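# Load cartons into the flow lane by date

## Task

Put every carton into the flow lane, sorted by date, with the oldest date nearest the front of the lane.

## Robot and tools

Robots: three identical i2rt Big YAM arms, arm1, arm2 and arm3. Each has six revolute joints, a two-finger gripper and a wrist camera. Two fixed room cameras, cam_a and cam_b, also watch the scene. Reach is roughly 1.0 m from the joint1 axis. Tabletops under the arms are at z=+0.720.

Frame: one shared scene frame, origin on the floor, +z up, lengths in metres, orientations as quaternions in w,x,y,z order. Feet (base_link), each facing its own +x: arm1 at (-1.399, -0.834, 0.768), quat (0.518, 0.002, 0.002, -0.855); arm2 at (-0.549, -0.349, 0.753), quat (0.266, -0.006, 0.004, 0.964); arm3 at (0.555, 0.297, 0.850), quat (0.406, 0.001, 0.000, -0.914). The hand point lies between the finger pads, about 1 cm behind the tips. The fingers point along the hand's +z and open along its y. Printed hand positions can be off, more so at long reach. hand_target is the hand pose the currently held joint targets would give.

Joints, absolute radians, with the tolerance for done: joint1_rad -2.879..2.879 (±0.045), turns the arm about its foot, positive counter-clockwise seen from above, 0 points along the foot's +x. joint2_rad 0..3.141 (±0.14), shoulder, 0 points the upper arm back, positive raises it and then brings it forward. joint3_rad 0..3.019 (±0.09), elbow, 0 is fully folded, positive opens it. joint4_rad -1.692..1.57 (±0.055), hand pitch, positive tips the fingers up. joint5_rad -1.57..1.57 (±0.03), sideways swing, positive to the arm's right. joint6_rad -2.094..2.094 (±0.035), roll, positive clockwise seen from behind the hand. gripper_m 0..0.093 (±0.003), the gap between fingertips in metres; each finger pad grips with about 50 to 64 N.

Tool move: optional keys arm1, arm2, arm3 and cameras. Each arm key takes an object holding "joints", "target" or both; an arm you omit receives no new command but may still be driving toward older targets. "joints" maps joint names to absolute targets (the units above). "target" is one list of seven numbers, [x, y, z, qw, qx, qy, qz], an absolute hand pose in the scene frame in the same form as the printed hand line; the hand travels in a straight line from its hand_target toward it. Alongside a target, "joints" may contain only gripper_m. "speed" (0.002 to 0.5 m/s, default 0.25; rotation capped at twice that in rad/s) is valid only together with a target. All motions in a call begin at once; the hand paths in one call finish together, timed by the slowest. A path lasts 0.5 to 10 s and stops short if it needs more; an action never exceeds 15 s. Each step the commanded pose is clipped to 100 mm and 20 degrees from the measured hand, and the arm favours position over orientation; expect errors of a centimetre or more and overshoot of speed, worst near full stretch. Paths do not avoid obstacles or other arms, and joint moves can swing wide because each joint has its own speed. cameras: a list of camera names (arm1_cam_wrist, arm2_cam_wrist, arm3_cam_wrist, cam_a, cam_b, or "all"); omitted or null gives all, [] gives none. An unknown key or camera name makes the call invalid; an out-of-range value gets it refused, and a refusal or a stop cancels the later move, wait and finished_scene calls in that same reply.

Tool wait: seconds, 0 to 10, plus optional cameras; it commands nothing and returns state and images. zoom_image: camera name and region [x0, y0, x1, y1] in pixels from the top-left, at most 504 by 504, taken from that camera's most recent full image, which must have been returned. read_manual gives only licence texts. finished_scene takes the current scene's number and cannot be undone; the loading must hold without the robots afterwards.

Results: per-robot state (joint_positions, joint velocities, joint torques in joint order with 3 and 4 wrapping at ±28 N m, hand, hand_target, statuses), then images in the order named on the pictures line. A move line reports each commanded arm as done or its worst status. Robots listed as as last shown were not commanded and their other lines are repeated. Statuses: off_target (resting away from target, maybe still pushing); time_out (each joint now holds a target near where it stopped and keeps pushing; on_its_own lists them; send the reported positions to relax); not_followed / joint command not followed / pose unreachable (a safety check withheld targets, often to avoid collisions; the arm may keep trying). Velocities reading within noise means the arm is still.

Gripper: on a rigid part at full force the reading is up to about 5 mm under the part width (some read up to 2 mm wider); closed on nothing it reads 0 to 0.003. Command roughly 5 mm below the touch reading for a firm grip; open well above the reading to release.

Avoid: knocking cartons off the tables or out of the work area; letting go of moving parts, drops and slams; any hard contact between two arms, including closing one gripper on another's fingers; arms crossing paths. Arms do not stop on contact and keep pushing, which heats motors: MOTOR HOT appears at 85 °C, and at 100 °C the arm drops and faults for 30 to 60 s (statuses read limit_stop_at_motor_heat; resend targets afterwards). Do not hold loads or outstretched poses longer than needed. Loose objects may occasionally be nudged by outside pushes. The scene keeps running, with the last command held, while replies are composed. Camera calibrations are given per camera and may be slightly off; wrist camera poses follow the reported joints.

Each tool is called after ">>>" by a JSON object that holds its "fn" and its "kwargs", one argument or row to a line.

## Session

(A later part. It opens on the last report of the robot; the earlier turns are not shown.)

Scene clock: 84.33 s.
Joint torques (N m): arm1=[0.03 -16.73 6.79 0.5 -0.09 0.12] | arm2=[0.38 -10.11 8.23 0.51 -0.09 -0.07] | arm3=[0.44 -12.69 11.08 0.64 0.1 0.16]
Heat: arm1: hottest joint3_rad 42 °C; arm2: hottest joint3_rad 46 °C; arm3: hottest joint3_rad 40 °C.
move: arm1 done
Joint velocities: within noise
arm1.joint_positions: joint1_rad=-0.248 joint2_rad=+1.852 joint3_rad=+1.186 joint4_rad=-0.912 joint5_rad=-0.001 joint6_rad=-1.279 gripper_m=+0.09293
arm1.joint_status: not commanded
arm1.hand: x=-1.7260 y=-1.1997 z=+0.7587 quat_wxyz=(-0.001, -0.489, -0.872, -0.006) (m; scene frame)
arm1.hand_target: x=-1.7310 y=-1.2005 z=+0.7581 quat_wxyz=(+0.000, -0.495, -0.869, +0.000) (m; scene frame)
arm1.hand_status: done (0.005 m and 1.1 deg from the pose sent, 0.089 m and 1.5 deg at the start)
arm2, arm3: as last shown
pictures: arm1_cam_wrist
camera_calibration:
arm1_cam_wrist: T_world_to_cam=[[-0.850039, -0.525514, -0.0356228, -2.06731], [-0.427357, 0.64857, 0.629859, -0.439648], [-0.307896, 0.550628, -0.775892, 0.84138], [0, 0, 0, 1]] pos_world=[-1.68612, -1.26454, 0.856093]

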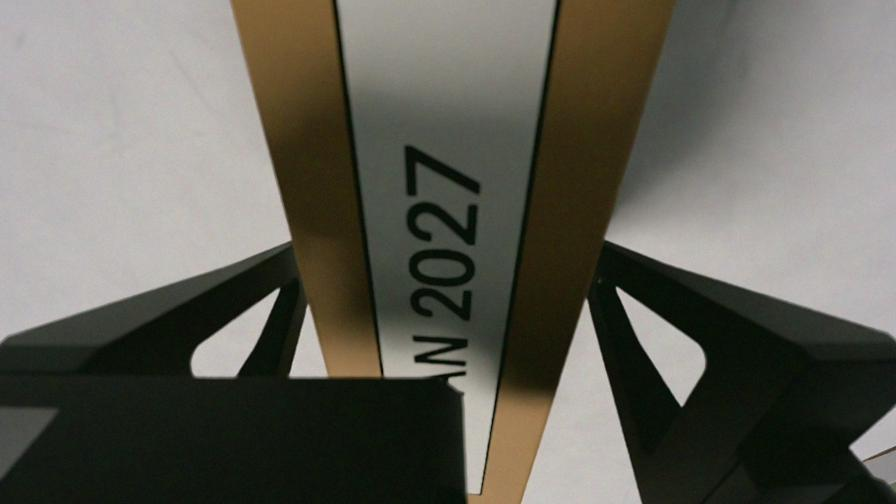

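>>> {"fn": "move", "kwargs": {
  "arm1": {"joints": {"gripper_m": 0.05}},
  "arm2": {"target": [-0.907, -0.578, 0.84, 0, 0.7071, 0.7071, 0], "speed": 0.2},
  "cameras": ["arm2_cam_wrist"]
}}

>>> {"fn": "move", "kwargs": {
  "arm1": {"target": [-1.731, -1.2005, 0.96, 0, 0.4955, 0.8686, 0], "speed": 0.18},
  "arm2": {"target": [-0.907, -0.578, 0.743, 0, 0.7071, 0.7071, 0], "speed": 0.12},
  "cameras": ["arm1_cam_wrist", "arm2_cam_wrist"]
}}

Scene clock: 93.70 s.
Joint torques (N m): arm1=[0.09 -17.03 6.82 0.46 -0.02 0.11] | arm2=[0.67 -10.29 8.29 0.68 -0.03 0.07] | arm3=[0.73 -12.81 11.04 0.62 0.08 0.14]
Heat: arm1: hottest joint3_rad 41 °C; arm2: hottest joint3_rad 47 °C; arm3: hottest joint3_rad 40 °C.
move: arm1 off_target; arm2 done
Joint velocities: within noise
arm1.joint_positions: joint1_rad=-0.248 joint2_rad=+1.852 joint3_rad=+1.186 joint4_rad=-0.910 joint5_rad=-0.002 joint6_rad=-1.278 gripper_m=+0.06029
arm1.joint_status: gripper_m off_target (ended at +0.06033, target +0.05000)
arm1.hand: x=-1.7260 y=-1.2002 z=+0.7587 quat_wxyz=(-0.001, -0.489, -0.872, -0.005) (m; scene frame)
arm1.hand_target: x=-1.7310 y=-1.2006 z=+0.7581 quat_wxyz=(+0.000, -0.495, -0.869, +0.000) (m; scene frame)
arm1.hand_status: not commanded
arm2.joint_positions: joint1_rad=+1.108 joint2_rad=+1.550 joint3_rad=+1.091 joint4_rad=-1.100 joint5_rad=+0.013 joint6_rad=-1.004 gripper_m=+0.09308
arm2.joint_status: not commanded
arm2.hand: x=-0.9108 y=-0.5759 z=+0.8479 quat_wxyz=(+0.000, +0.706, +0.708, -0.005) (m; scene frame)
arm2.hand_target: x=-0.9069 y=-0.5778 z=+0.8402 quat_wxyz=(+0.000, +0.707, +0.707, +0.000) (m; scene frame)
arm2.hand_status: done (0.009 m and 0.6 deg from the pose sent, 0.071 m and 1.2 deg at the start)
arm3.joint_positions: joint1_rad=+0.020 joint2_rad=+1.475 joint3_rad=+0.943 joint4_rad=-1.042 joint5_rad=+0.000 joint6_rad=+0.853 gripper_m=+0.09309
arm3.joint_status: not commanded
arm3.hand: x=+0.3042 y=+0.0095 z=+0.9237 quat_wxyz=(+0.002, -1.000, -0.002, -0.002) (m; scene frame)
arm3.hand_target: x=+0.3001 y=+0.0019 z=+0.9215 quat_wxyz=(+0.000, -1.000, +0.000, -0.001) (m; scene frame)
arm3.hand_status: not commanded
pictures: arm2_cam_wrist
camera_calibration:
arm2_cam_wrist: T_world_to_cam=[[-0.999763, -0.00657095, 0.0207723, -0.93392], [0.00617276, 0.828935, 0.559311, 0.0168175], [-0.0208941, 0.559307, -0.828697, 1.12861], [0, 0, 0, 1]] pos_world=[-0.910221, -0.651314, 0.945267]

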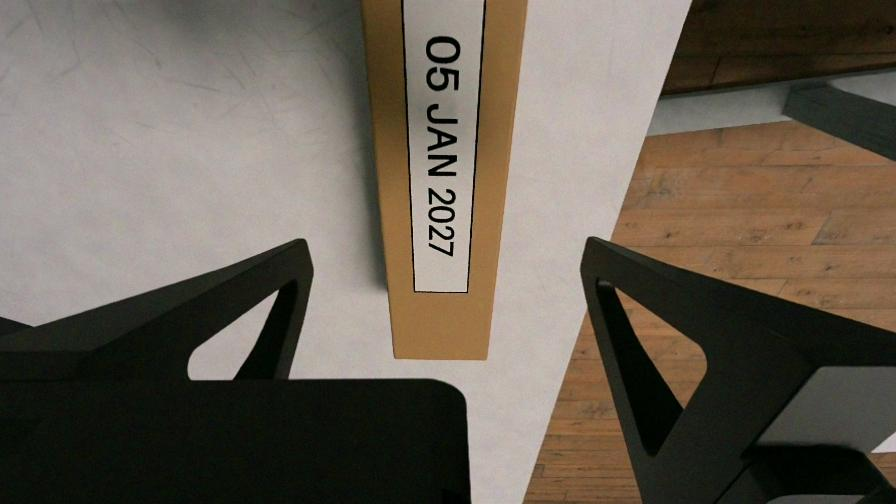

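Scene clock: 95.67 s.
Joint torques (N m): arm1=[0.03 -18.73 13.79 -0.66 -0.01 0.08] | arm2=[0.44 -10.87 6.52 0.72 -0.03 0.06] | arm3=[0.5 -12.69 11.03 0.65 0.1 0.16]
Heat: arm1: hottest joint3_rad 41 °C; arm2: hottest joint3_rad 47 °C; arm3: hottest joint3_rad 40 °C.
move: arm1 off_target; arm2 off_target
Joint velocities: within noise
arm1.joint_positions: joint1_rad=-0.248 joint2_rad=+1.662 joint3_rad=+1.393 joint4_rad=-1.384 joint5_rad=-0.002 joint6_rad=-1.277 gripper_m=+0.06030
arm1.joint_status: not commanded
arm1.hand: x=-1.7135 y=-1.1866 z=+0.9201 quat_wxyz=(-0.010, -0.489, -0.871, -0.043) (m; scene frame)
arm1.hand_target: x=-1.7292 y=-1.1986 z=+0.9601 quat_wxyz=(+0.000, -0.495, -0.869, +0.000) (m; scene frame)
arm1.hand_status: off_target (0.046 m and 5.1 deg from the pose sent, 0.201 m and 1.0 deg at the start)
arm2.joint_positions: joint1_rad=+1.108 joint2_rad=+1.699 joint3_rad=+0.986 joint4_rad=-0.836 joint5_rad=+0.013 joint6_rad=-1.004 gripper_m=+0.09308
arm2.joint_status: not commanded
arm2.hand: x=-0.9138 y=-0.5794 z=+0.7539 quat_wxyz=(-0.001, +0.706, +0.708, -0.010) (m; scene frame)
arm2.hand_target: x=-0.9069 y=-0.5778 z=+0.7433 quat_wxyz=(+0.000, +0.707, +0.707, +0.000) (m; scene frame)
arm2.hand_status: off_target (0.013 m and 1.2 deg from the pose sent, 0.105 m and 0.6 deg at the start)
arm3: as last shown
pictures: arm1_cam_wrist, arm2_cam_wrist
camera_calibration:
arm1_cam_wrist: T_world_to_cam=[[-0.847835, -0.519091, -0.108262, -1.96589], [-0.458274, 0.61459, 0.642078, -0.648997], [-0.26676, 0.59399, -0.758956, 1.06963], [0, 0, 0, 1]] pos_world=[-1.67883, -1.25696, 1.01568]
arm2_cam_wrist: T_world_to_cam=[[-0.999561, -0.00630816, 0.0289612, -0.94092], [0.0108409, 0.831585, 0.555291, 0.0810898], [-0.0275866, 0.555361, -0.831151, 1.04608], [0, 0, 0, 1]] pos_world=[-0.912528, -0.654318, 0.851669]

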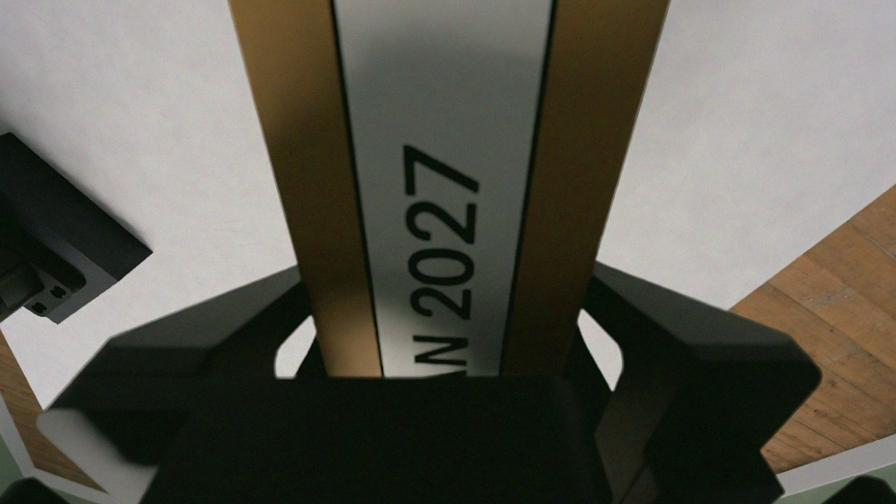

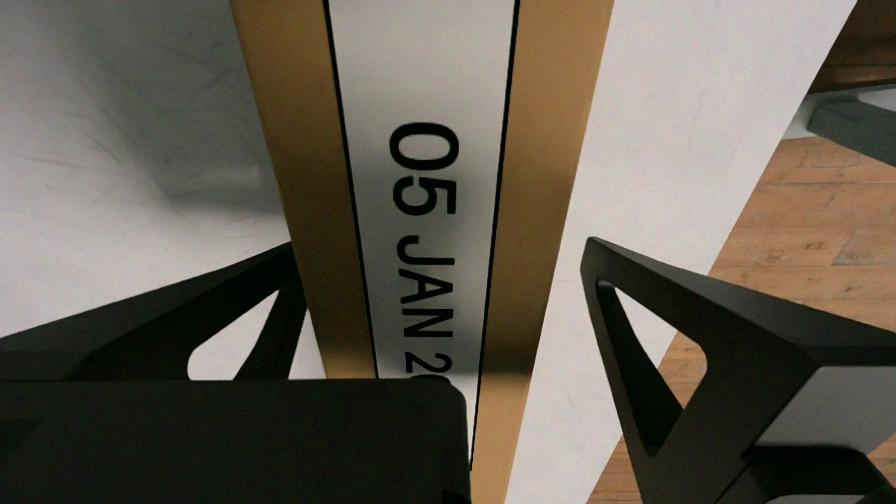

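>>> {"fn": "move", "kwargs": {
  "arm1": {"joints": {"joint1_rad": 1.2, "joint2_rad": 1.93, "joint3_rad": 1.71, "joint4_rad": -1.354, "joint5_rad": 0, "joint6_rad": -1.07}},
  "arm2": {"joints": {"gripper_m": 0.05}},
  "cameras": []
}}

>>> {"fn": "move", "kwargs": {
  "arm2": {"target": [-0.907, -0.578, 0.945, 0, 0.7071, 0.7071, 0], "speed": 0.18},
  "cameras": ["arm2_cam_wrist"]
}}

>>> {"fn": "move", "kwargs": {
  "arm1": {"joints": {"joint1_rad": 2.553, "joint2_rad": 1.93, "joint3_rad": 1.71, "joint4_rad": -1.354, "joint5_rad": 0, "joint6_rad": -1.07}},
  "arm2": {"joints": {"joint1_rad": -1.651, "joint2_rad": 1.489, "joint3_rad": 1.226, "joint4_rad": -1.309, "joint5_rad": 0, "joint6_rad": 0.951}},
  "cameras": ["arm1_cam_wrist", "arm2_cam_wrist"]
}}

>>> {"fn": "move", "kwargs": {
  "arm1": {"target": [-0.881, -0.552, 0.80, 0, -0.7071, 0.7071, 0], "speed": 0.15},
  "arm2": {"target": [-0.005, 0.005, 0.935, 0, 0, 1, 0], "speed": 0.22},
  "cameras": ["arm1_cam_wrist", "arm2_cam_wrist"]
}}

Scene clock: 107.23 s.
Joint torques (N m): arm1=[0.97 -25.64 11.44 -0.42 -0.05 0.1] | arm2=[0.44 -10.93 6.68 0.76 0.02 0.05] | arm3=[0.56 -12.86 11 0.65 0.1 0.15]
Heat: arm1: hottest joint3_rad 42 °C; arm2: hottest joint3_rad 47 °C; arm3: hottest joint3_rad 40 °C.
move: arm1 done; arm2 off_target
Joint velocities: within noise
arm1.joint_positions: joint1_rad=+1.198 joint2_rad=+1.983 joint3_rad=+1.664 joint4_rad=-1.344 joint5_rad=+0.001 joint6_rad=-1.077 gripper_m=+0.06035
arm1.joint_status: all done
arm1.hand: x=-1.0206 y=-1.2689 z=+0.8518 quat_wxyz=(+0.025, +0.111, -0.993, -0.040) (m; scene frame)
arm1.hand_target: x=-1.0105 y=-1.2794 z=+0.8978 quat_wxyz=(+0.000, +0.109, -0.994, -0.004) (m; scene frame)
arm1.hand_status: not commanded
arm2.joint_positions: joint1_rad=+1.108 joint2_rad=+1.699 joint3_rad=+0.983 joint4_rad=-0.835 joint5_rad=+0.012 joint6_rad=-1.003 gripper_m=+0.06062
arm2.joint_status: gripper_m off_target (ended at +0.06065, target +0.05000)
arm2.hand: x=-0.9128 y=-0.5791 z=+0.7532 quat_wxyz=(+0.000, +0.707, +0.707, -0.009) (m; scene frame)
arm2.hand_target: x=-0.9069 y=-0.5778 z=+0.7433 quat_wxyz=(+0.000, +0.707, +0.707, +0.000) (m; scene frame)
arm2.hand_status: not commanded
arm3: as last shown
pictures: none
No camera images: "cameras" was empty.

Scene clock: 109.17 s.
Joint torques (N m): arm1=[0.91 -25.7 11.44 -0.42 -0.05 0.1] | arm2=[0.85 -11.46 15.76 -0.34 -0.1 0.09] | arm3=[0.62 -13.04 11.04 0.69 0.07 0.16]
Heat: arm1: hottest joint3_rad 43 °C; arm2: hottest joint3_rad 47 °C; arm3: hottest joint3_rad 40 °C.
move: arm2 off_target
Joint velocities: within noise
arm1, arm3: as last shown
arm2.joint_positions: joint1_rad=+1.110 joint2_rad=+1.470 joint3_rad=+1.179 joint4_rad=-1.359 joint5_rad=+0.014 joint6_rad=-1.000 gripper_m=+0.06062
arm2.joint_status: not commanded
arm2.hand: x=-0.8865 y=-0.5598 z=+0.9120 quat_wxyz=(+0.009, +0.706, +0.707, +0.039) (m; scene frame)
arm2.hand_target: x=-0.9049 y=-0.5766 z=+0.9452 quat_wxyz=(+0.000, +0.707, +0.707, -0.001) (m; scene frame)
arm2.hand_status: off_target (0.043 m and 4.6 deg from the pose sent, 0.192 m and 1.0 deg at the start)
pictures: arm2_cam_wrist
camera_calibration:
arm2_cam_wrist: T_world_to_cam=[[-0.998463, -0.00513363, -0.0551927, -0.839581], [-0.0372017, 0.800208, 0.598568, -0.122969], [0.0410928, 0.599701, -0.799169, 1.22388], [0, 0, 0, 1]] pos_world=[-0.893157, -0.639873, 1.00535]

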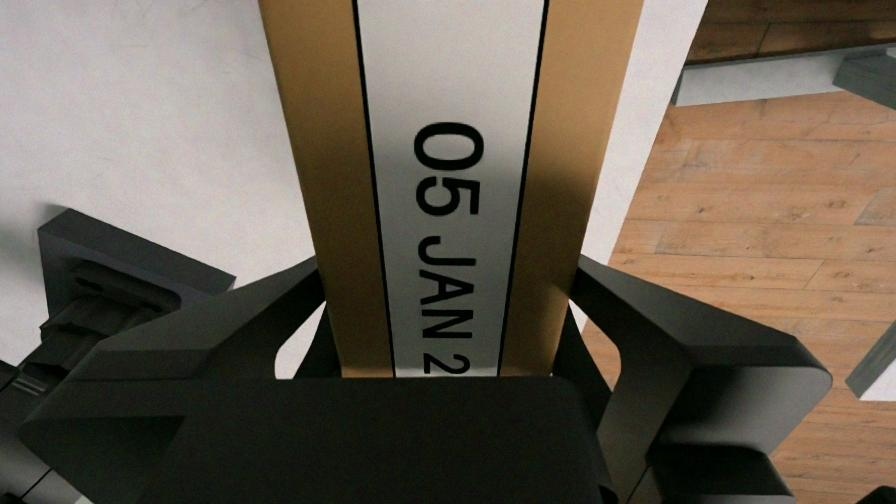

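Scene clock: 111.63 s.
Joint torques (N m): arm1=[0.91 -25.58 11.51 -0.39 -0.08 0.08] | arm2=[-0.09 -12.86 12.93 -0.29 0.01 0.09] | arm3=[0.44 -12.69 11.06 0.61 0.1 0.15]
Heat: arm1: hottest joint3_rad 43 °C; arm2: hottest joint3_rad 48 °C; arm3: hottest joint3_rad 40 °C.
move: arm1 done; arm2 done
Joint velocities: within noise
arm1.joint_positions: joint1_rad=+2.553 joint2_rad=+1.983 joint3_rad=+1.664 joint4_rad=-1.344 joint5_rad=+0.001 joint6_rad=-1.075 gripper_m=+0.06040
arm1.joint_status: all done
arm1.hand: x=-0.8933 y=-0.5581 z=+0.8560 quat_wxyz=(+0.041, +0.708, -0.704, -0.014) (m; scene frame)
arm1.hand_target: x=-0.8807 y=-0.5515 z=+0.9022 quat_wxyz=(-0.001, +0.707, -0.707, -0.002) (m; scene frame)
arm1.hand_status: not commanded
arm2.joint_positions: joint1_rad=-1.651 joint2_rad=+1.508 joint3_rad=+1.179 joint4_rad=-1.299 joint5_rad=+0.001 joint6_rad=+0.941 gripper_m=+0.06061
arm2.joint_status: all done
arm2.hand: x=-0.3094 y=-0.0115 z=+0.8951 quat_wxyz=(+0.012, +0.005, -0.999, +0.030) (m; scene frame)
arm2.hand_target: x=-0.3019 y=+0.0004 z=+0.9197 quat_wxyz=(-0.004, +0.000, -1.000, +0.006) (m; scene frame)
arm2.hand_status: not commanded
arm3: as last shown
pictures: arm1_cam_wrist, arm2_cam_wrist
camera_calibration:
arm1_cam_wrist: T_world_to_cam=[[0.994693, 0.00747776, -0.102611, 0.983882], [0.0730318, -0.753805, 0.653027, -0.916608], [-0.0724653, -0.657055, -0.750351, 0.334323], [0, 0, 0, 1]] pos_world=[-0.887492, -0.478633, 0.950385]
arm2_cam_wrist: T_world_to_cam=[[0.0151059, -0.997305, 0.0717905, -0.0730283], [-0.811095, 0.0297647, 0.584157, -0.765469], [-0.584719, -0.0670531, -0.80846, 0.664861], [0, 0, 0, 1]] pos_world=[-0.231007, -0.0054665, 0.98991]

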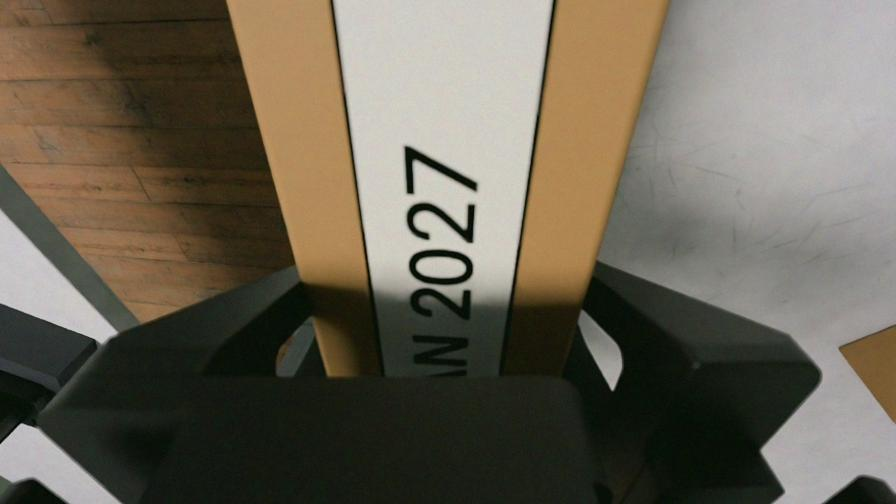

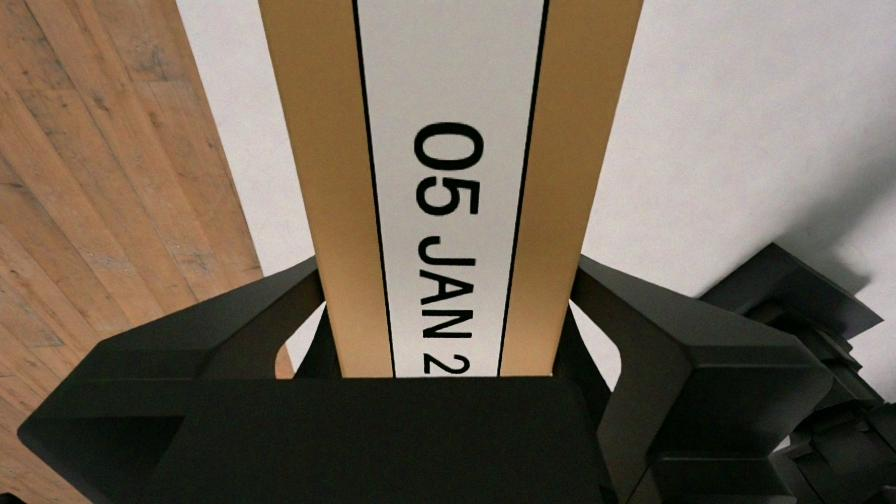

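Scene clock: 114.17 s.
Joint torques (N m): arm1=[0.91 -23.12 8.54 0.29 0.02 0.08] | arm2=[-0.26 -20.6 16.59 -0.47 -0.05 -0.11] | arm3=[0.62 -12.81 11.03 0.65 0.09 0.14]
Heat: arm1: hottest joint3_rad 43 °C; arm2: hottest joint3_rad 49 °C; arm3: hottest joint3_rad 41 °C.
move: arm1 off_target; arm2 off_target
Joint velocities: within noise
arm1.joint_positions: joint1_rad=+2.553 joint2_rad=+2.041 joint3_rad=+1.550 joint4_rad=-1.132 joint5_rad=+0.002 joint6_rad=-1.075 gripper_m=+0.06040
arm1.joint_status: not commanded
arm1.hand: x=-0.8913 y=-0.5570 z=+0.7819 quat_wxyz=(+0.023, +0.709, -0.705, -0.007) (m; scene frame)
arm1.hand_target: x=-0.8814 y=-0.5523 z=+0.8001 quat_wxyz=(+0.000, +0.707, -0.707, +0.000) (m; scene frame)
arm1.hand_status: off_target (0.021 m and 2.7 deg from the pose sent, 0.058 m and 5.0 deg at the start)
arm2.joint_positions: joint1_rad=-2.032 joint2_rad=+2.075 joint3_rad=+1.982 joint4_rad=-1.554 joint5_rad=-0.013 joint6_rad=+0.581 gripper_m=+0.06061
arm2.joint_status: not commanded
arm2.hand: x=-0.0241 y=-0.0082 z=+0.9025 quat_wxyz=(+0.031, -0.006, -0.999, +0.021) (m; scene frame)
arm2.hand_target: x=-0.0074 y=+0.0035 z=+0.9353 quat_wxyz=(-0.001, +0.000, -1.000, +0.000) (m; scene frame)
arm2.hand_status: off_target (0.040 m and 4.4 deg from the pose sent, 0.307 m and 3.7 deg at the start)
arm3: as last shown
pictures: arm1_cam_wrist, arm2_cam_wrist
camera_calibration:
arm1_cam_wrist: T_world_to_cam=[[0.997712, 0.00894134, -0.0670163, 0.949881], [0.0499669, -0.765254, 0.641786, -0.885635], [-0.0455461, -0.643666, -0.76395, 0.321738], [0, 0, 0, 1]] pos_world=[-0.888802, -0.479137, 0.877837]
arm2_cam_wrist: T_world_to_cam=[[-0.00538901, -0.998437, 0.0556343, -0.0605453], [-0.788, 0.0384923, 0.614471, -0.565243], [-0.615651, -0.0405284, -0.786976, 0.817976], [0, 0, 0, 1]] pos_world=[0.0578509, -0.00554184, 0.994421]

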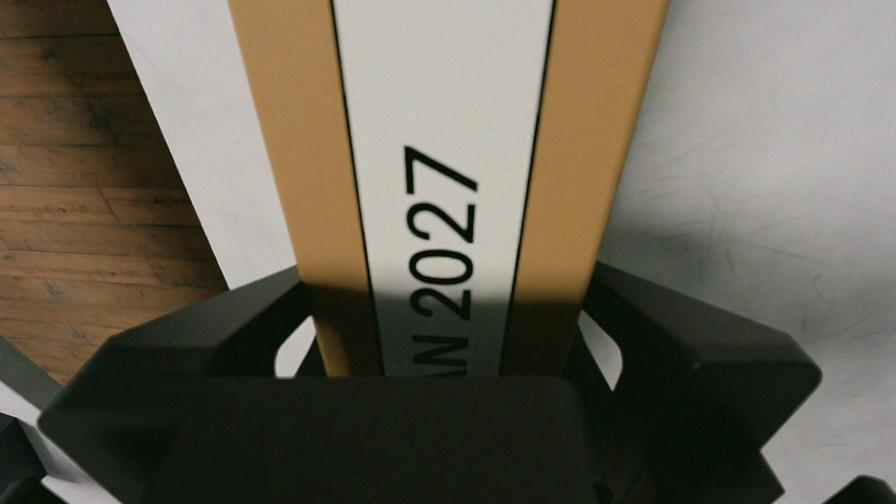

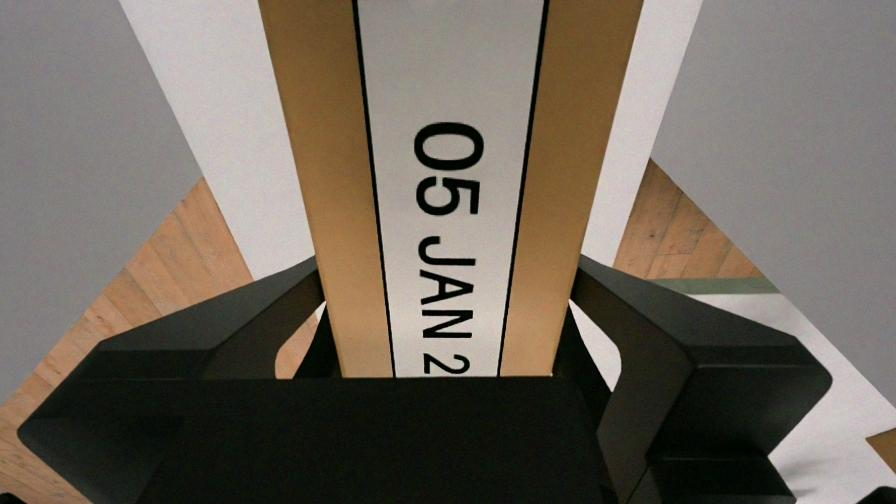

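>>> {"fn": "move", "kwargs": {
  "arm1": {"target": [-0.881, -0.552, 0.768, 0, -0.7071, 0.7071, 0], "speed": 0.1},
  "arm2": {"target": [-0.005, 0.005, 0.772, 0, 0, 1, 0], "speed": 0.12},
  "cameras": ["arm2_cam_wrist"]
}}

>>> {"fn": "move", "kwargs": {
  "arm1": {"target": [-0.881, -0.552, 0.748, 0, -0.7071, 0.7071, 0], "speed": 0.04},
  "arm2": {"target": [-0.005, 0.005, 0.755, 0, 0, 1, 0], "speed": 0.04},
  "cameras": []
}}

>>> {"fn": "move", "kwargs": {
  "arm1": {"joints": {"gripper_m": 0.085}},
  "arm2": {"joints": {"gripper_m": 0.093}},
  "cameras": ["arm2_cam_wrist"]
}}

>>> {"fn": "move", "kwargs": {
  "arm1": {"target": [-0.881, -0.552, 0.92, 0, -0.7071, 0.7071, 0], "speed": 0.18},
  "arm2": {"target": [-0.005, 0.005, 0.94, 0, 0, 1, 0], "speed": 0.16},
  "cameras": ["arm1_cam_wrist", "arm2_cam_wrist"]
}}

>>> {"fn": "move", "kwargs": {
  "arm1": {"joints": {"joint1_rad": 0.8, "joint2_rad": 1.8, "joint3_rad": 1.71, "joint4_rad": -1.354, "joint5_rad": 0, "joint6_rad": -1.07}},
  "arm2": {"target": [-0.32, 0, 0.95, 0, 0, 1, 0], "speed": 0.25},
  "cameras": []
}}

>>> {"fn": "move", "kwargs": {
  "arm2": {"joints": {"joint1_rad": 2.159, "joint2_rad": 1.549, "joint3_rad": 1.24, "joint4_rad": -1.262, "joint5_rad": 0, "joint6_rad": -0.848}},
  "arm3": {"target": [-0.02, 0, 0.92, 0, 1, 0, 0], "speed": 0.25},
  "cameras": ["arm2_cam_wrist", "arm3_cam_wrist"]
}}

Scene clock: 126.90 s.
Joint torques (N m): arm1=[0.85 -21.13 7.87 0.47 0.09 0.08] | arm2=[-0.03 -20.07 8.61 0.55 -0.12 -0.09] | arm3=[0.62 -12.92 11.07 0.64 0.09 0.15]
Heat: arm1: hottest joint3_rad 42 °C; arm2: hottest joint3_rad 55 °C; arm3: hottest joint3_rad 41 °C.
move: arm1 done; arm2 done
Joint velocities: within noise
arm1.joint_positions: joint1_rad=+2.553 joint2_rad=+2.056 joint3_rad=+1.530 joint4_rad=-1.068 joint5_rad=+0.001 joint6_rad=-1.075 gripper_m=+0.06039
arm1.joint_status: not commanded
arm1.hand: x=-0.8870 y=-0.5542 z=+0.7664 quat_wxyz=(+0.009, +0.709, -0.705, -0.004) (m; scene frame)
arm1.hand_target: x=-0.8810 y=-0.5521 z=+0.7681 quat_wxyz=(+0.000, +0.707, -0.707, +0.000) (m; scene frame)
arm1.hand_status: done (0.007 m and 1.1 deg from the pose sent, 0.018 m and 2.7 deg at the start)
arm2.joint_positions: joint1_rad=-2.032 joint2_rad=+2.170 joint3_rad=+1.813 joint4_rad=-1.207 joint5_rad=-0.012 joint6_rad=+0.581 gripper_m=+0.06061
arm2.joint_status: not commanded
arm2.hand: x=-0.0015 y=+0.0039 z=+0.7801 quat_wxyz=(-0.005, -0.006, -1.000, -0.001) (m; scene frame)
arm2.hand_target: x=-0.0050 y=+0.0050 z=+0.7721 quat_wxyz=(+0.000, +0.000, -1.000, +0.000) (m; scene frame)
arm2.hand_status: done (0.009 m and 0.8 deg from the pose sent, 0.133 m and 4.4 deg at the start)
arm3: as last shown
pictures: arm2_cam_wrist
camera_calibration:
arm2_cam_wrist: T_world_to_cam=[[-0.00649612, -0.999921, 0.0107442, -0.00645762], [-0.830025, 0.0113839, 0.55761, -0.42824], [-0.557689, -0.00529566, -0.830033, 0.769607], [0, 0, 0, 1]] pos_world=[0.0737096, 0.00249352, 0.87766]

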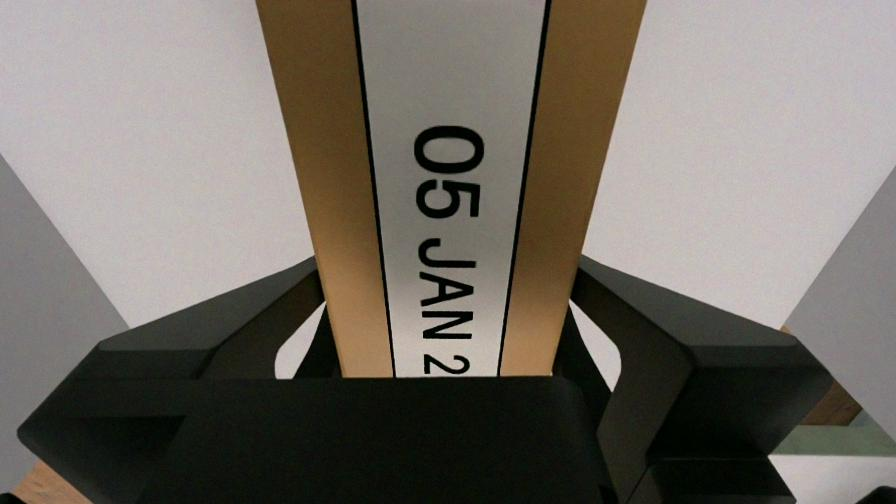

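Scene clock: 127.90 s.
Joint torques (N m): arm1=[0.85 -19.19 7.23 0.96 0.27 0.1] | arm2=[0.09 -19.25 7.87 1.07 -0.1 -0.09] | arm3=[0.5 -12.69 11 0.59 0.1 0.14]
Heat: arm1: hottest joint3_rad 42 °C; arm2: hottest joint3_rad 55 °C; arm3: hottest joint3_rad 41 °C.
move: arm1 off_target; arm2 off_target
Joint velocities: within noise
arm1.joint_positions: joint1_rad=+2.553 joint2_rad=+2.058 joint3_rad=+1.522 joint4_rad=-1.039 joint5_rad=-0.003 joint6_rad=-1.077 gripper_m=+0.06039
arm1.joint_status: not commanded
arm1.hand: x=-0.8842 y=-0.5519 z=+0.7628 quat_wxyz=(-0.001, +0.710, -0.704, -0.003) (m; scene frame)
arm1.hand_target: x=-0.8813 y=-0.5523 z=+0.7483 quat_wxyz=(+0.000, +0.707, -0.707, +0.000) (m; scene frame)
arm1.hand_status: off_target (0.015 m and 0.6 deg from the pose sent, 0.019 m and 1.1 deg at the start)
arm2.joint_positions: joint1_rad=-2.032 joint2_rad=+2.170 joint3_rad=+1.805 joint4_rad=-1.183 joint5_rad=-0.012 joint6_rad=+0.581 gripper_m=+0.06061
arm2.joint_status: not commanded
arm2.hand: x=+0.0008 y=+0.0054 z=+0.7769 quat_wxyz=(-0.011, -0.005, -1.000, -0.006) (m; scene frame)
arm2.hand_target: x=-0.0055 y=+0.0047 z=+0.7554 quat_wxyz=(+0.000, +0.000, -1.000, +0.000) (m; scene frame)
arm2.hand_status: off_target (0.023 m and 1.6 deg from the pose sent, 0.025 m and 0.8 deg at the start)
arm3: as last shown
pictures: none
No camera images: "cameras" was empty.

Scene clock: 128.63 s.
Joint torques (N m): arm1=[0.85 -20.78 7.15 0.46 0.04 0.1] | arm2=[0.03 -18.73 7.92 0.79 -0.05 -0.09] | arm3=[0.56 -12.81 11.08 0.65 0.09 0.14]
Heat: arm1: hottest joint3_rad 42 °C; arm2: hottest joint3_rad 55 °C; arm3: hottest joint3_rad 41 °C.
move: arm1 done; arm2 done
Joint velocities: within noise
arm1.joint_positions: joint1_rad=+2.553 joint2_rad=+2.073 joint3_rad=+1.522 joint4_rad=-1.024 joint5_rad=+0.003 joint6_rad=-1.077 gripper_m=+0.08491
arm1.joint_status: all done
arm1.hand: x=-0.8824 y=-0.5521 z=+0.7540 quat_wxyz=(+0.000, +0.710, -0.704, +0.000) (m; scene frame)
arm1.hand_target: x=-0.8814 y=-0.5523 z=+0.7482 quat_wxyz=(+0.000, +0.707, -0.707, +0.000) (m; scene frame)
arm1.hand_status: not commanded
arm2.joint_positions: joint1_rad=-2.032 joint2_rad=+2.170 joint3_rad=+1.805 joint4_rad=-1.176 joint5_rad=-0.013 joint6_rad=+0.581 gripper_m=+0.09292
arm2.joint_status: all done
arm2.hand: x=+0.0022 y=+0.0065 z=+0.7770 quat_wxyz=(-0.014, -0.005, -1.000, -0.008) (m; scene frame)
arm2.hand_target: x=-0.0055 y=+0.0047 z=+0.7555 quat_wxyz=(+0.000, +0.000, -1.000, +0.000) (m; scene frame)
arm2.hand_status: not commanded
arm3.joint_positions: joint1_rad=+0.020 joint2_rad=+1.475 joint3_rad=+0.943 joint4_rad=-1.042 joint5_rad=+0.000 joint6_rad=+0.853 gripper_m=+0.09309
arm3.joint_status: not commanded
arm3.hand: x=+0.3042 y=+0.0095 z=+0.9237 quat_wxyz=(+0.002, -1.000, -0.002, -0.002) (m; scene frame)
arm3.hand_target: x=+0.3001 y=+0.0019 z=+0.9215 quat_wxyz=(+0.000, -1.000, +0.000, -0.001) (m; scene frame)
arm3.hand_status: not commanded
pictures: arm2_cam_wrist
camera_calibration:
arm2_cam_wrist: T_world_to_cam=[[-0.0062343, -0.999977, -0.0028299, 0.00675408], [-0.840017, 0.00370164, 0.542548, -0.41176], [-0.542525, 0.00575957, -0.84002, 0.776679], [0, 0, 0, 1]] pos_world=[0.0755252, 0.00380476, 0.875845]

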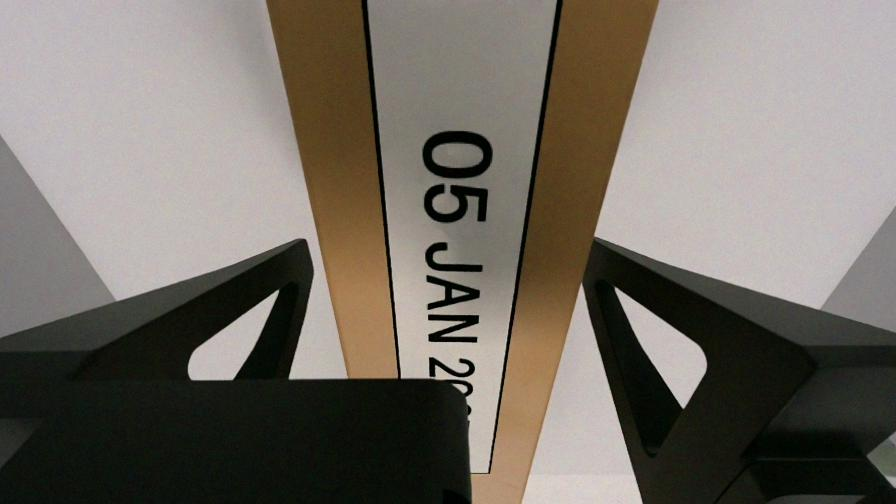

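Scene clock: 130.63 s.
Joint torques (N m): arm1=[0.91 -21.71 12.42 -0.34 -0.06 0.11] | arm2=[-0.26 -19.55 14.79 -0.16 -0.04 -0.12] | arm3=[0.5 -12.57 11.04 0.61 0.09 0.15]
Heat: arm1: hottest joint3_rad 42 °C; arm2: hottest joint3_rad 55 °C; arm3: hottest joint3_rad 41 °C.
move: arm1 off_target; arm2 off_target
Joint velocities: within noise
arm1.joint_positions: joint1_rad=+2.553 joint2_rad=+1.928 joint3_rad=+1.683 joint4_rad=-1.385 joint5_rad=+0.004 joint6_rad=-1.077 gripper_m=+0.08494
arm1.joint_status: not commanded
arm1.hand: x=-0.8951 y=-0.5598 z=+0.8936 quat_wxyz=(+0.026, +0.710, -0.704, -0.008) (m; scene frame)
arm1.hand_target: x=-0.8821 y=-0.5527 z=+0.9201 quat_wxyz=(+0.000, +0.707, -0.707, +0.000) (m; scene frame)
arm1.hand_status: off_target (0.031 m and 3.2 deg from the pose sent, 0.166 m and 0.4 deg at the start)
arm2.joint_positions: joint1_rad=-2.032 joint2_rad=+2.068 joint3_rad=+2.029 joint4_rad=-1.573 joint5_rad=-0.013 joint6_rad=+0.581 gripper_m=+0.09294
arm2.joint_status: not commanded
arm2.hand: x=-0.0177 y=-0.0037 z=+0.9242 quat_wxyz=(+0.016, -0.006, -1.000, +0.012) (m; scene frame)
arm2.hand_target: x=-0.0060 y=+0.0044 z=+0.9401 quat_wxyz=(-0.001, +0.000, -1.000, +0.000) (m; scene frame)
arm2.hand_status: off_target (0.022 m and 2.4 deg from the pose sent, 0.163 m and 1.9 deg at the start)
arm3: as last shown
pictures: arm1_cam_wrist, arm2_cam_wrist
camera_calibration:
arm1_cam_wrist: T_world_to_cam=[[0.997271, 0.0105717, -0.0730611, 0.96713], [0.0553495, -0.761956, 0.645259, -0.955849], [-0.0488479, -0.647543, -0.760462, 0.396886], [0, 0, 0, 1]] pos_world=[-0.892199, -0.481538, 0.989247]
arm2_cam_wrist: T_world_to_cam=[[-0.00624868, -0.999324, 0.0362278, -0.0392387], [-0.805772, 0.0264864, 0.591633, -0.552968], [-0.592192, -0.0254944, -0.805393, 0.856624], [0, 0, 0, 1]] pos_world=[0.0614745, -0.00272685, 1.01849]

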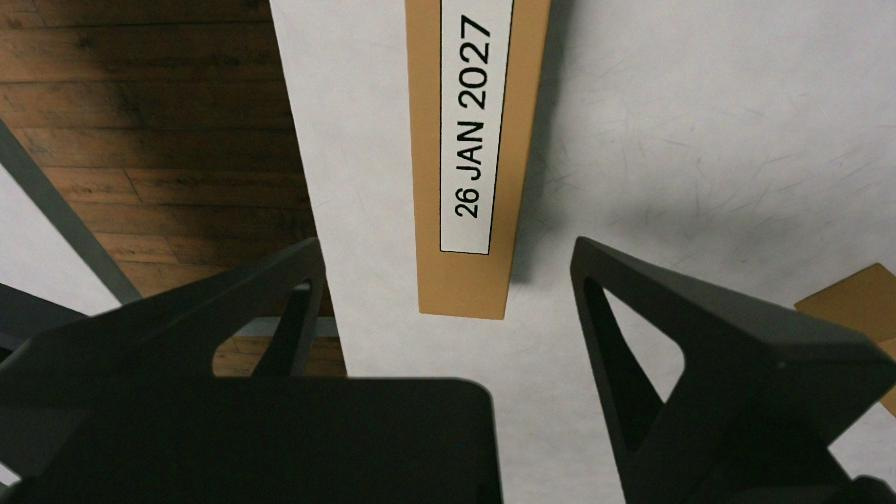

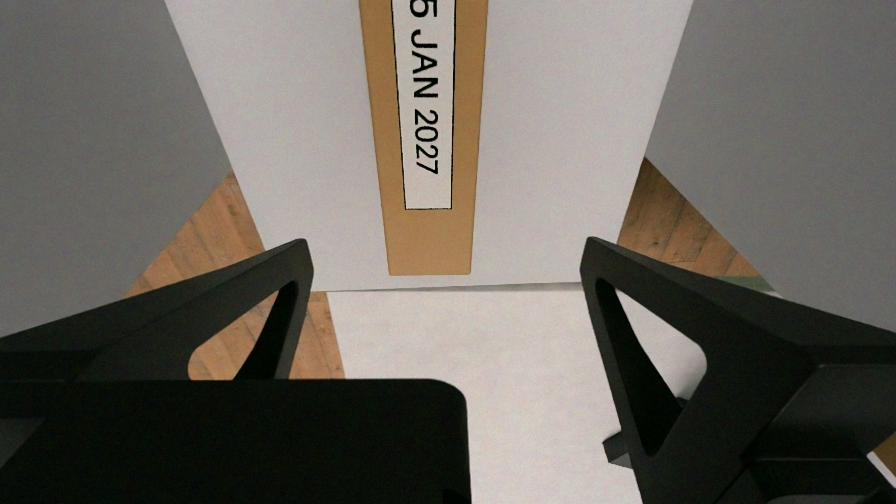

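Scene clock: 132.90 s.
Joint torques (N m): arm1=[0.38 -21.01 10.8 0.18 -0.09 0.11] | arm2=[0.15 -10.7 8.29 0.73 0.12 0.12] | arm3=[0.67 -12.75 11.06 0.62 0.09 0.14]
Heat: arm1: hottest joint3_rad 43 °C; arm2: hottest joint3_rad 55 °C; arm3: hottest joint3_rad 41 °C.
move: arm1 done; arm2 done
Joint velocities: within noise
arm1.joint_positions: joint1_rad=+0.804 joint2_rad=+1.816 joint3_rad=+1.683 joint4_rad=-1.353 joint5_rad=+0.001 joint6_rad=-1.076 gripper_m=+0.08496
arm1.joint_status: all done
arm1.hand: x=-1.2160 y=-1.3843 z=+0.9508 quat_wxyz=(-0.017, -0.086, -0.995, +0.036) (m; scene frame)
arm1.hand_target: x=-1.2160 y=-1.3911 z=+0.9707 quat_wxyz=(-0.026, -0.091, -0.994, +0.055) (m; scene frame)
arm1.hand_status: not commanded
arm2.joint_positions: joint1_rad=-1.627 joint2_rad=+1.441 joint3_rad=+1.275 joint4_rad=-1.392 joint5_rad=-0.016 joint6_rad=+0.968 gripper_m=+0.09295
arm2.joint_status: not commanded
arm2.hand: x=-0.3170 y=+0.0023 z=+0.9572 quat_wxyz=(-0.002, +0.004, -1.000, -0.004) (m; scene frame)
arm2.hand_target: x=-0.3200 y=+0.0000 z=+0.9500 quat_wxyz=(+0.000, +0.000, -1.000, +0.000) (m; scene frame)
arm2.hand_status: done (0.008 m and 0.7 deg from the pose sent, 0.303 m and 2.4 deg at the start)
arm3: as last shown
pictures: none
No camera images: "cameras" was empty.

Scene clock: 135.57 s.
Joint torques (N m): arm1=[0.38 -21.01 10.78 0.18 -0.09 0.1] | arm2=[0.09 -12.45 8.28 -0.01 -0.06 -0.11] | arm3=[-0.15 -25 14.61 -0.03 0.02 -0.03]
Heat: arm1: hottest joint3_rad 43 °C; arm2: hottest joint3_rad 54 °C; arm3: hottest joint3_rad 41 °C.
move: arm2 done; arm3 off_target
Joint velocities: within noise
arm1: as last shown
arm2.joint_positions: joint1_rad=+2.158 joint2_rad=+1.553 joint3_rad=+1.256 joint4_rad=-1.253 joint5_rad=-0.001 joint6_rad=-0.838 gripper_m=+0.09308
arm2.joint_status: all done
arm2.hand: x=-0.5290 y=-0.8002 z=+0.9114 quat_wxyz=(+0.011, +0.336, +0.942, -0.013) (m; scene frame)
arm2.hand_target: x=-0.5289 y=-0.7921 z=+0.9071 quat_wxyz=(+0.006, +0.331, +0.944, -0.004) (m; scene frame)
arm2.hand_status: not commanded
arm3.joint_positions: joint1_rad=-0.356 joint2_rad=+2.085 joint3_rad=+1.808 joint4_rad=-1.290 joint5_rad=+0.002 joint6_rad=+0.487 gripper_m=+0.09309
arm3.joint_status: not commanded
arm3.hand: x=-0.0095 y=+0.0047 z=+0.9251 quat_wxyz=(+0.000, -1.000, +0.004, +0.001) (m; scene frame)
arm3.hand_target: x=-0.0195 y=+0.0003 z=+0.9200 quat_wxyz=(+0.000, -1.000, +0.000, +0.000) (m; scene frame)
arm3.hand_status: off_target (0.013 m and 0.4 deg from the pose sent, 0.324 m and 0.4 deg at the start)
pictures: arm2_cam_wrist, arm3_cam_wrist
camera_calibration:
arm2_cam_wrist: T_world_to_cam=[[-0.629732, -0.776191, 0.0310639, -0.984522], [-0.642414, 0.542846, 0.540945, -0.390453], [-0.43674, 0.320694, -0.840484, 0.91455], [0, 0, 0, 1]] pos_world=[-0.471397, -0.845513, 1.01046]
arm3_cam_wrist: T_world_to_cam=[[0.0229841, 0.999734, -0.00167049, -0.00206301], [0.803976, -0.0174904, 0.594405, -0.540314], [0.594218, -0.0150049, -0.804164, 0.872661], [0, 0, 0, 1]] pos_world=[-0.084104, 0.00570637, 1.02293]

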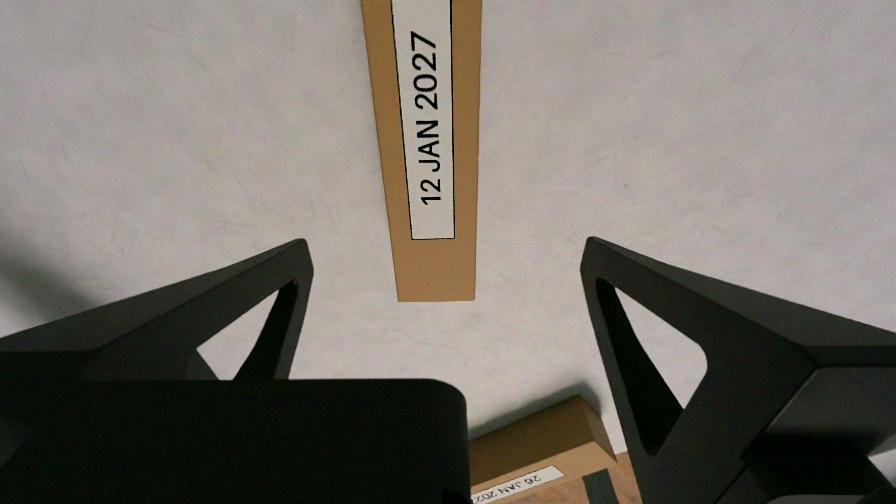

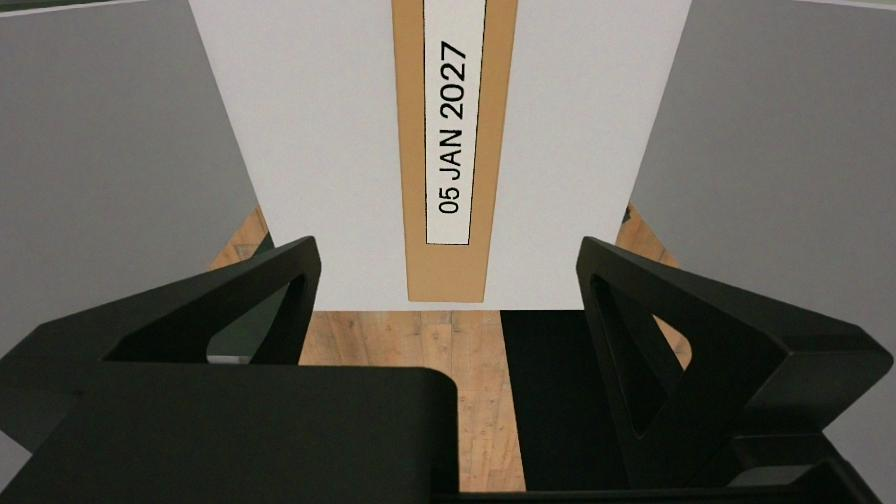

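>>> {"fn": "move", "kwargs": {
  "arm2": {"target": [-0.5175, -0.7915, 0.83, 0, 0.3206, 0.9472, 0], "speed": 0.2},
  "arm3": {"target": [-0.037, 0.006, 0.788, 0, 0.99993, -0.012, 0], "speed": 0.15},
  "cameras": ["arm2_cam_wrist", "arm3_cam_wrist"]
}}

>>> {"fn": "move", "kwargs": {
  "arm2": {"target": [-0.5175, -0.7915, 0.743, 0, 0.3206, 0.9472, 0], "speed": 0.12},
  "cameras": ["arm2_cam_wrist"]
}}

Scene clock: 145.37 s.
Joint torques (N m): arm1=[0.44 -21.01 10.8 0.2 -0.09 0.1] | arm2=[0.67 -10.93 7.71 0.8 -0.02 -0.06] | arm3=[-0.97 -26.75 10.82 0.72 0.02 0.01]
Heat: arm1: hottest joint3_rad 44 °C; arm2: hottest joint3_rad 53 °C; arm3: hottest joint3_rad 43 °C.
move: arm2 off_target; arm3 off_target
Joint velocities: within noise
arm1: as last shown
arm2.joint_positions: joint1_rad=+2.176 joint2_rad=+1.619 joint3_rad=+1.140 joint4_rad=-1.083 joint5_rad=+0.007 joint6_rad=-0.838 gripper_m=+0.09308
arm2.joint_status: not commanded
arm2.hand: x=-0.5216 y=-0.7964 z=+0.8424 quat_wxyz=(+0.005, +0.328, +0.945, -0.010) (m; scene frame)
arm2.hand_target: x=-0.5176 y=-0.7912 z=+0.8303 quat_wxyz=(+0.000, +0.321, +0.947, +0.000) (m; scene frame)
arm2.hand_status: off_target (0.014 m and 1.5 deg from the pose sent, 0.083 m and 2.7 deg at the start)
arm3.joint_positions: joint1_rad=-0.368 joint2_rad=+2.268 joint3_rad=+1.781 joint4_rad=-1.077 joint5_rad=+0.002 joint6_rad=+0.487 gripper_m=+0.09309
arm3.joint_status: not commanded
arm3.hand: x=-0.0314 y=+0.0019 z=+0.8017 quat_wxyz=(-0.001, -1.000, +0.010, +0.003) (m; scene frame)
arm3.hand_target: x=-0.0367 y=+0.0062 z=+0.7883 quat_wxyz=(+0.000, -1.000, +0.012, +0.000) (m; scene frame)
arm3.hand_status: off_target (0.015 m and 0.4 deg from the pose sent, 0.140 m and 1.0 deg at the start)
pictures: arm2_cam_wrist, arm3_cam_wrist
camera_calibration:
arm2_cam_wrist: T_world_to_cam=[[-0.615181, -0.787893, 0.0278828, -0.973866], [-0.647567, 0.525156, 0.552149, -0.376682], [-0.449677, 0.321616, -0.833279, 0.846448], [0, 0, 0, 1]] pos_world=[-0.462402, -0.841717, 0.940466]
arm3_cam_wrist: T_world_to_cam=[[0.0348081, 0.999387, -0.00386894, 0.00317031], [0.806106, -0.0257875, 0.591209, -0.446756], [0.590746, -0.0236976, -0.806509, 0.788186], [0, 0, 0, 1]] pos_world=[-0.105596, 0.00398908, 0.899818]

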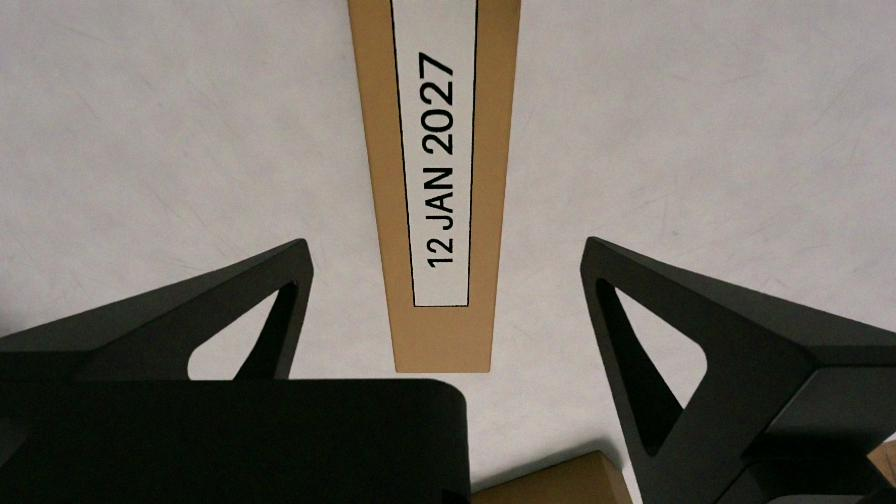

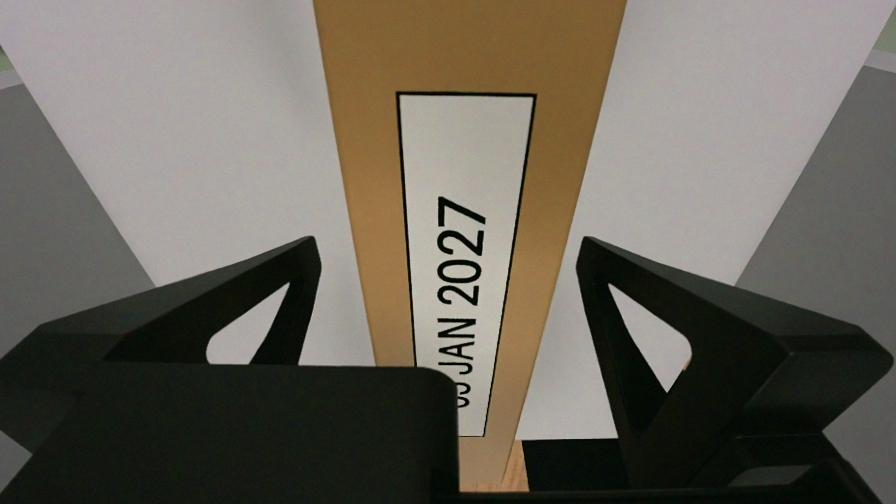

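Scene clock: 146.87 s.
Joint torques (N m): arm1=[0.38 -21.07 10.78 0.18 -0.09 0.1] | arm2=[0.56 -11.81 6.63 0.72 -0.02 -0.07] | arm3=[-0.79 -27.11 10.88 0.76 0.01 0.02]
Heat: arm1: hottest joint3_rad 44 °C; arm2: hottest joint3_rad 52 °C; arm3: hottest joint3_rad 43 °C.
move: arm2 off_target
Joint velocities: within noise
arm1, arm3: as last shown
arm2.joint_positions: joint1_rad=+2.176 joint2_rad=+1.756 joint3_rad=+1.046 joint4_rad=-0.854 joint5_rad=+0.007 joint6_rad=-0.838 gripper_m=+0.09308
arm2.joint_status: not commanded
arm2.hand: x=-0.5208 y=-0.7977 z=+0.7539 quat_wxyz=(+0.005, +0.328, +0.945, -0.008) (m; scene frame)
arm2.hand_target: x=-0.5176 y=-0.7912 z=+0.7432 quat_wxyz=(+0.000, +0.321, +0.947, +0.000) (m; scene frame)
arm2.hand_status: off_target (0.013 m and 1.4 deg from the pose sent, 0.100 m and 1.5 deg at the start)
pictures: arm2_cam_wrist
camera_calibration:
arm2_cam_wrist: T_world_to_cam=[[-0.615201, -0.787946, 0.0258703, -0.970359], [-0.647468, 0.523699, 0.553647, -0.328795], [-0.449792, 0.323854, -0.832349, 0.774465], [0, 0, 0, 1]] pos_world=[-0.461502, -0.843214, 0.851766]

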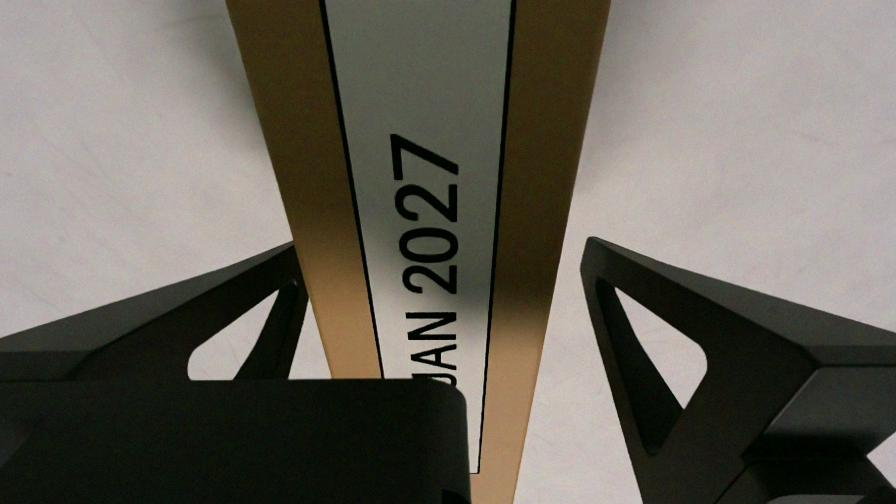

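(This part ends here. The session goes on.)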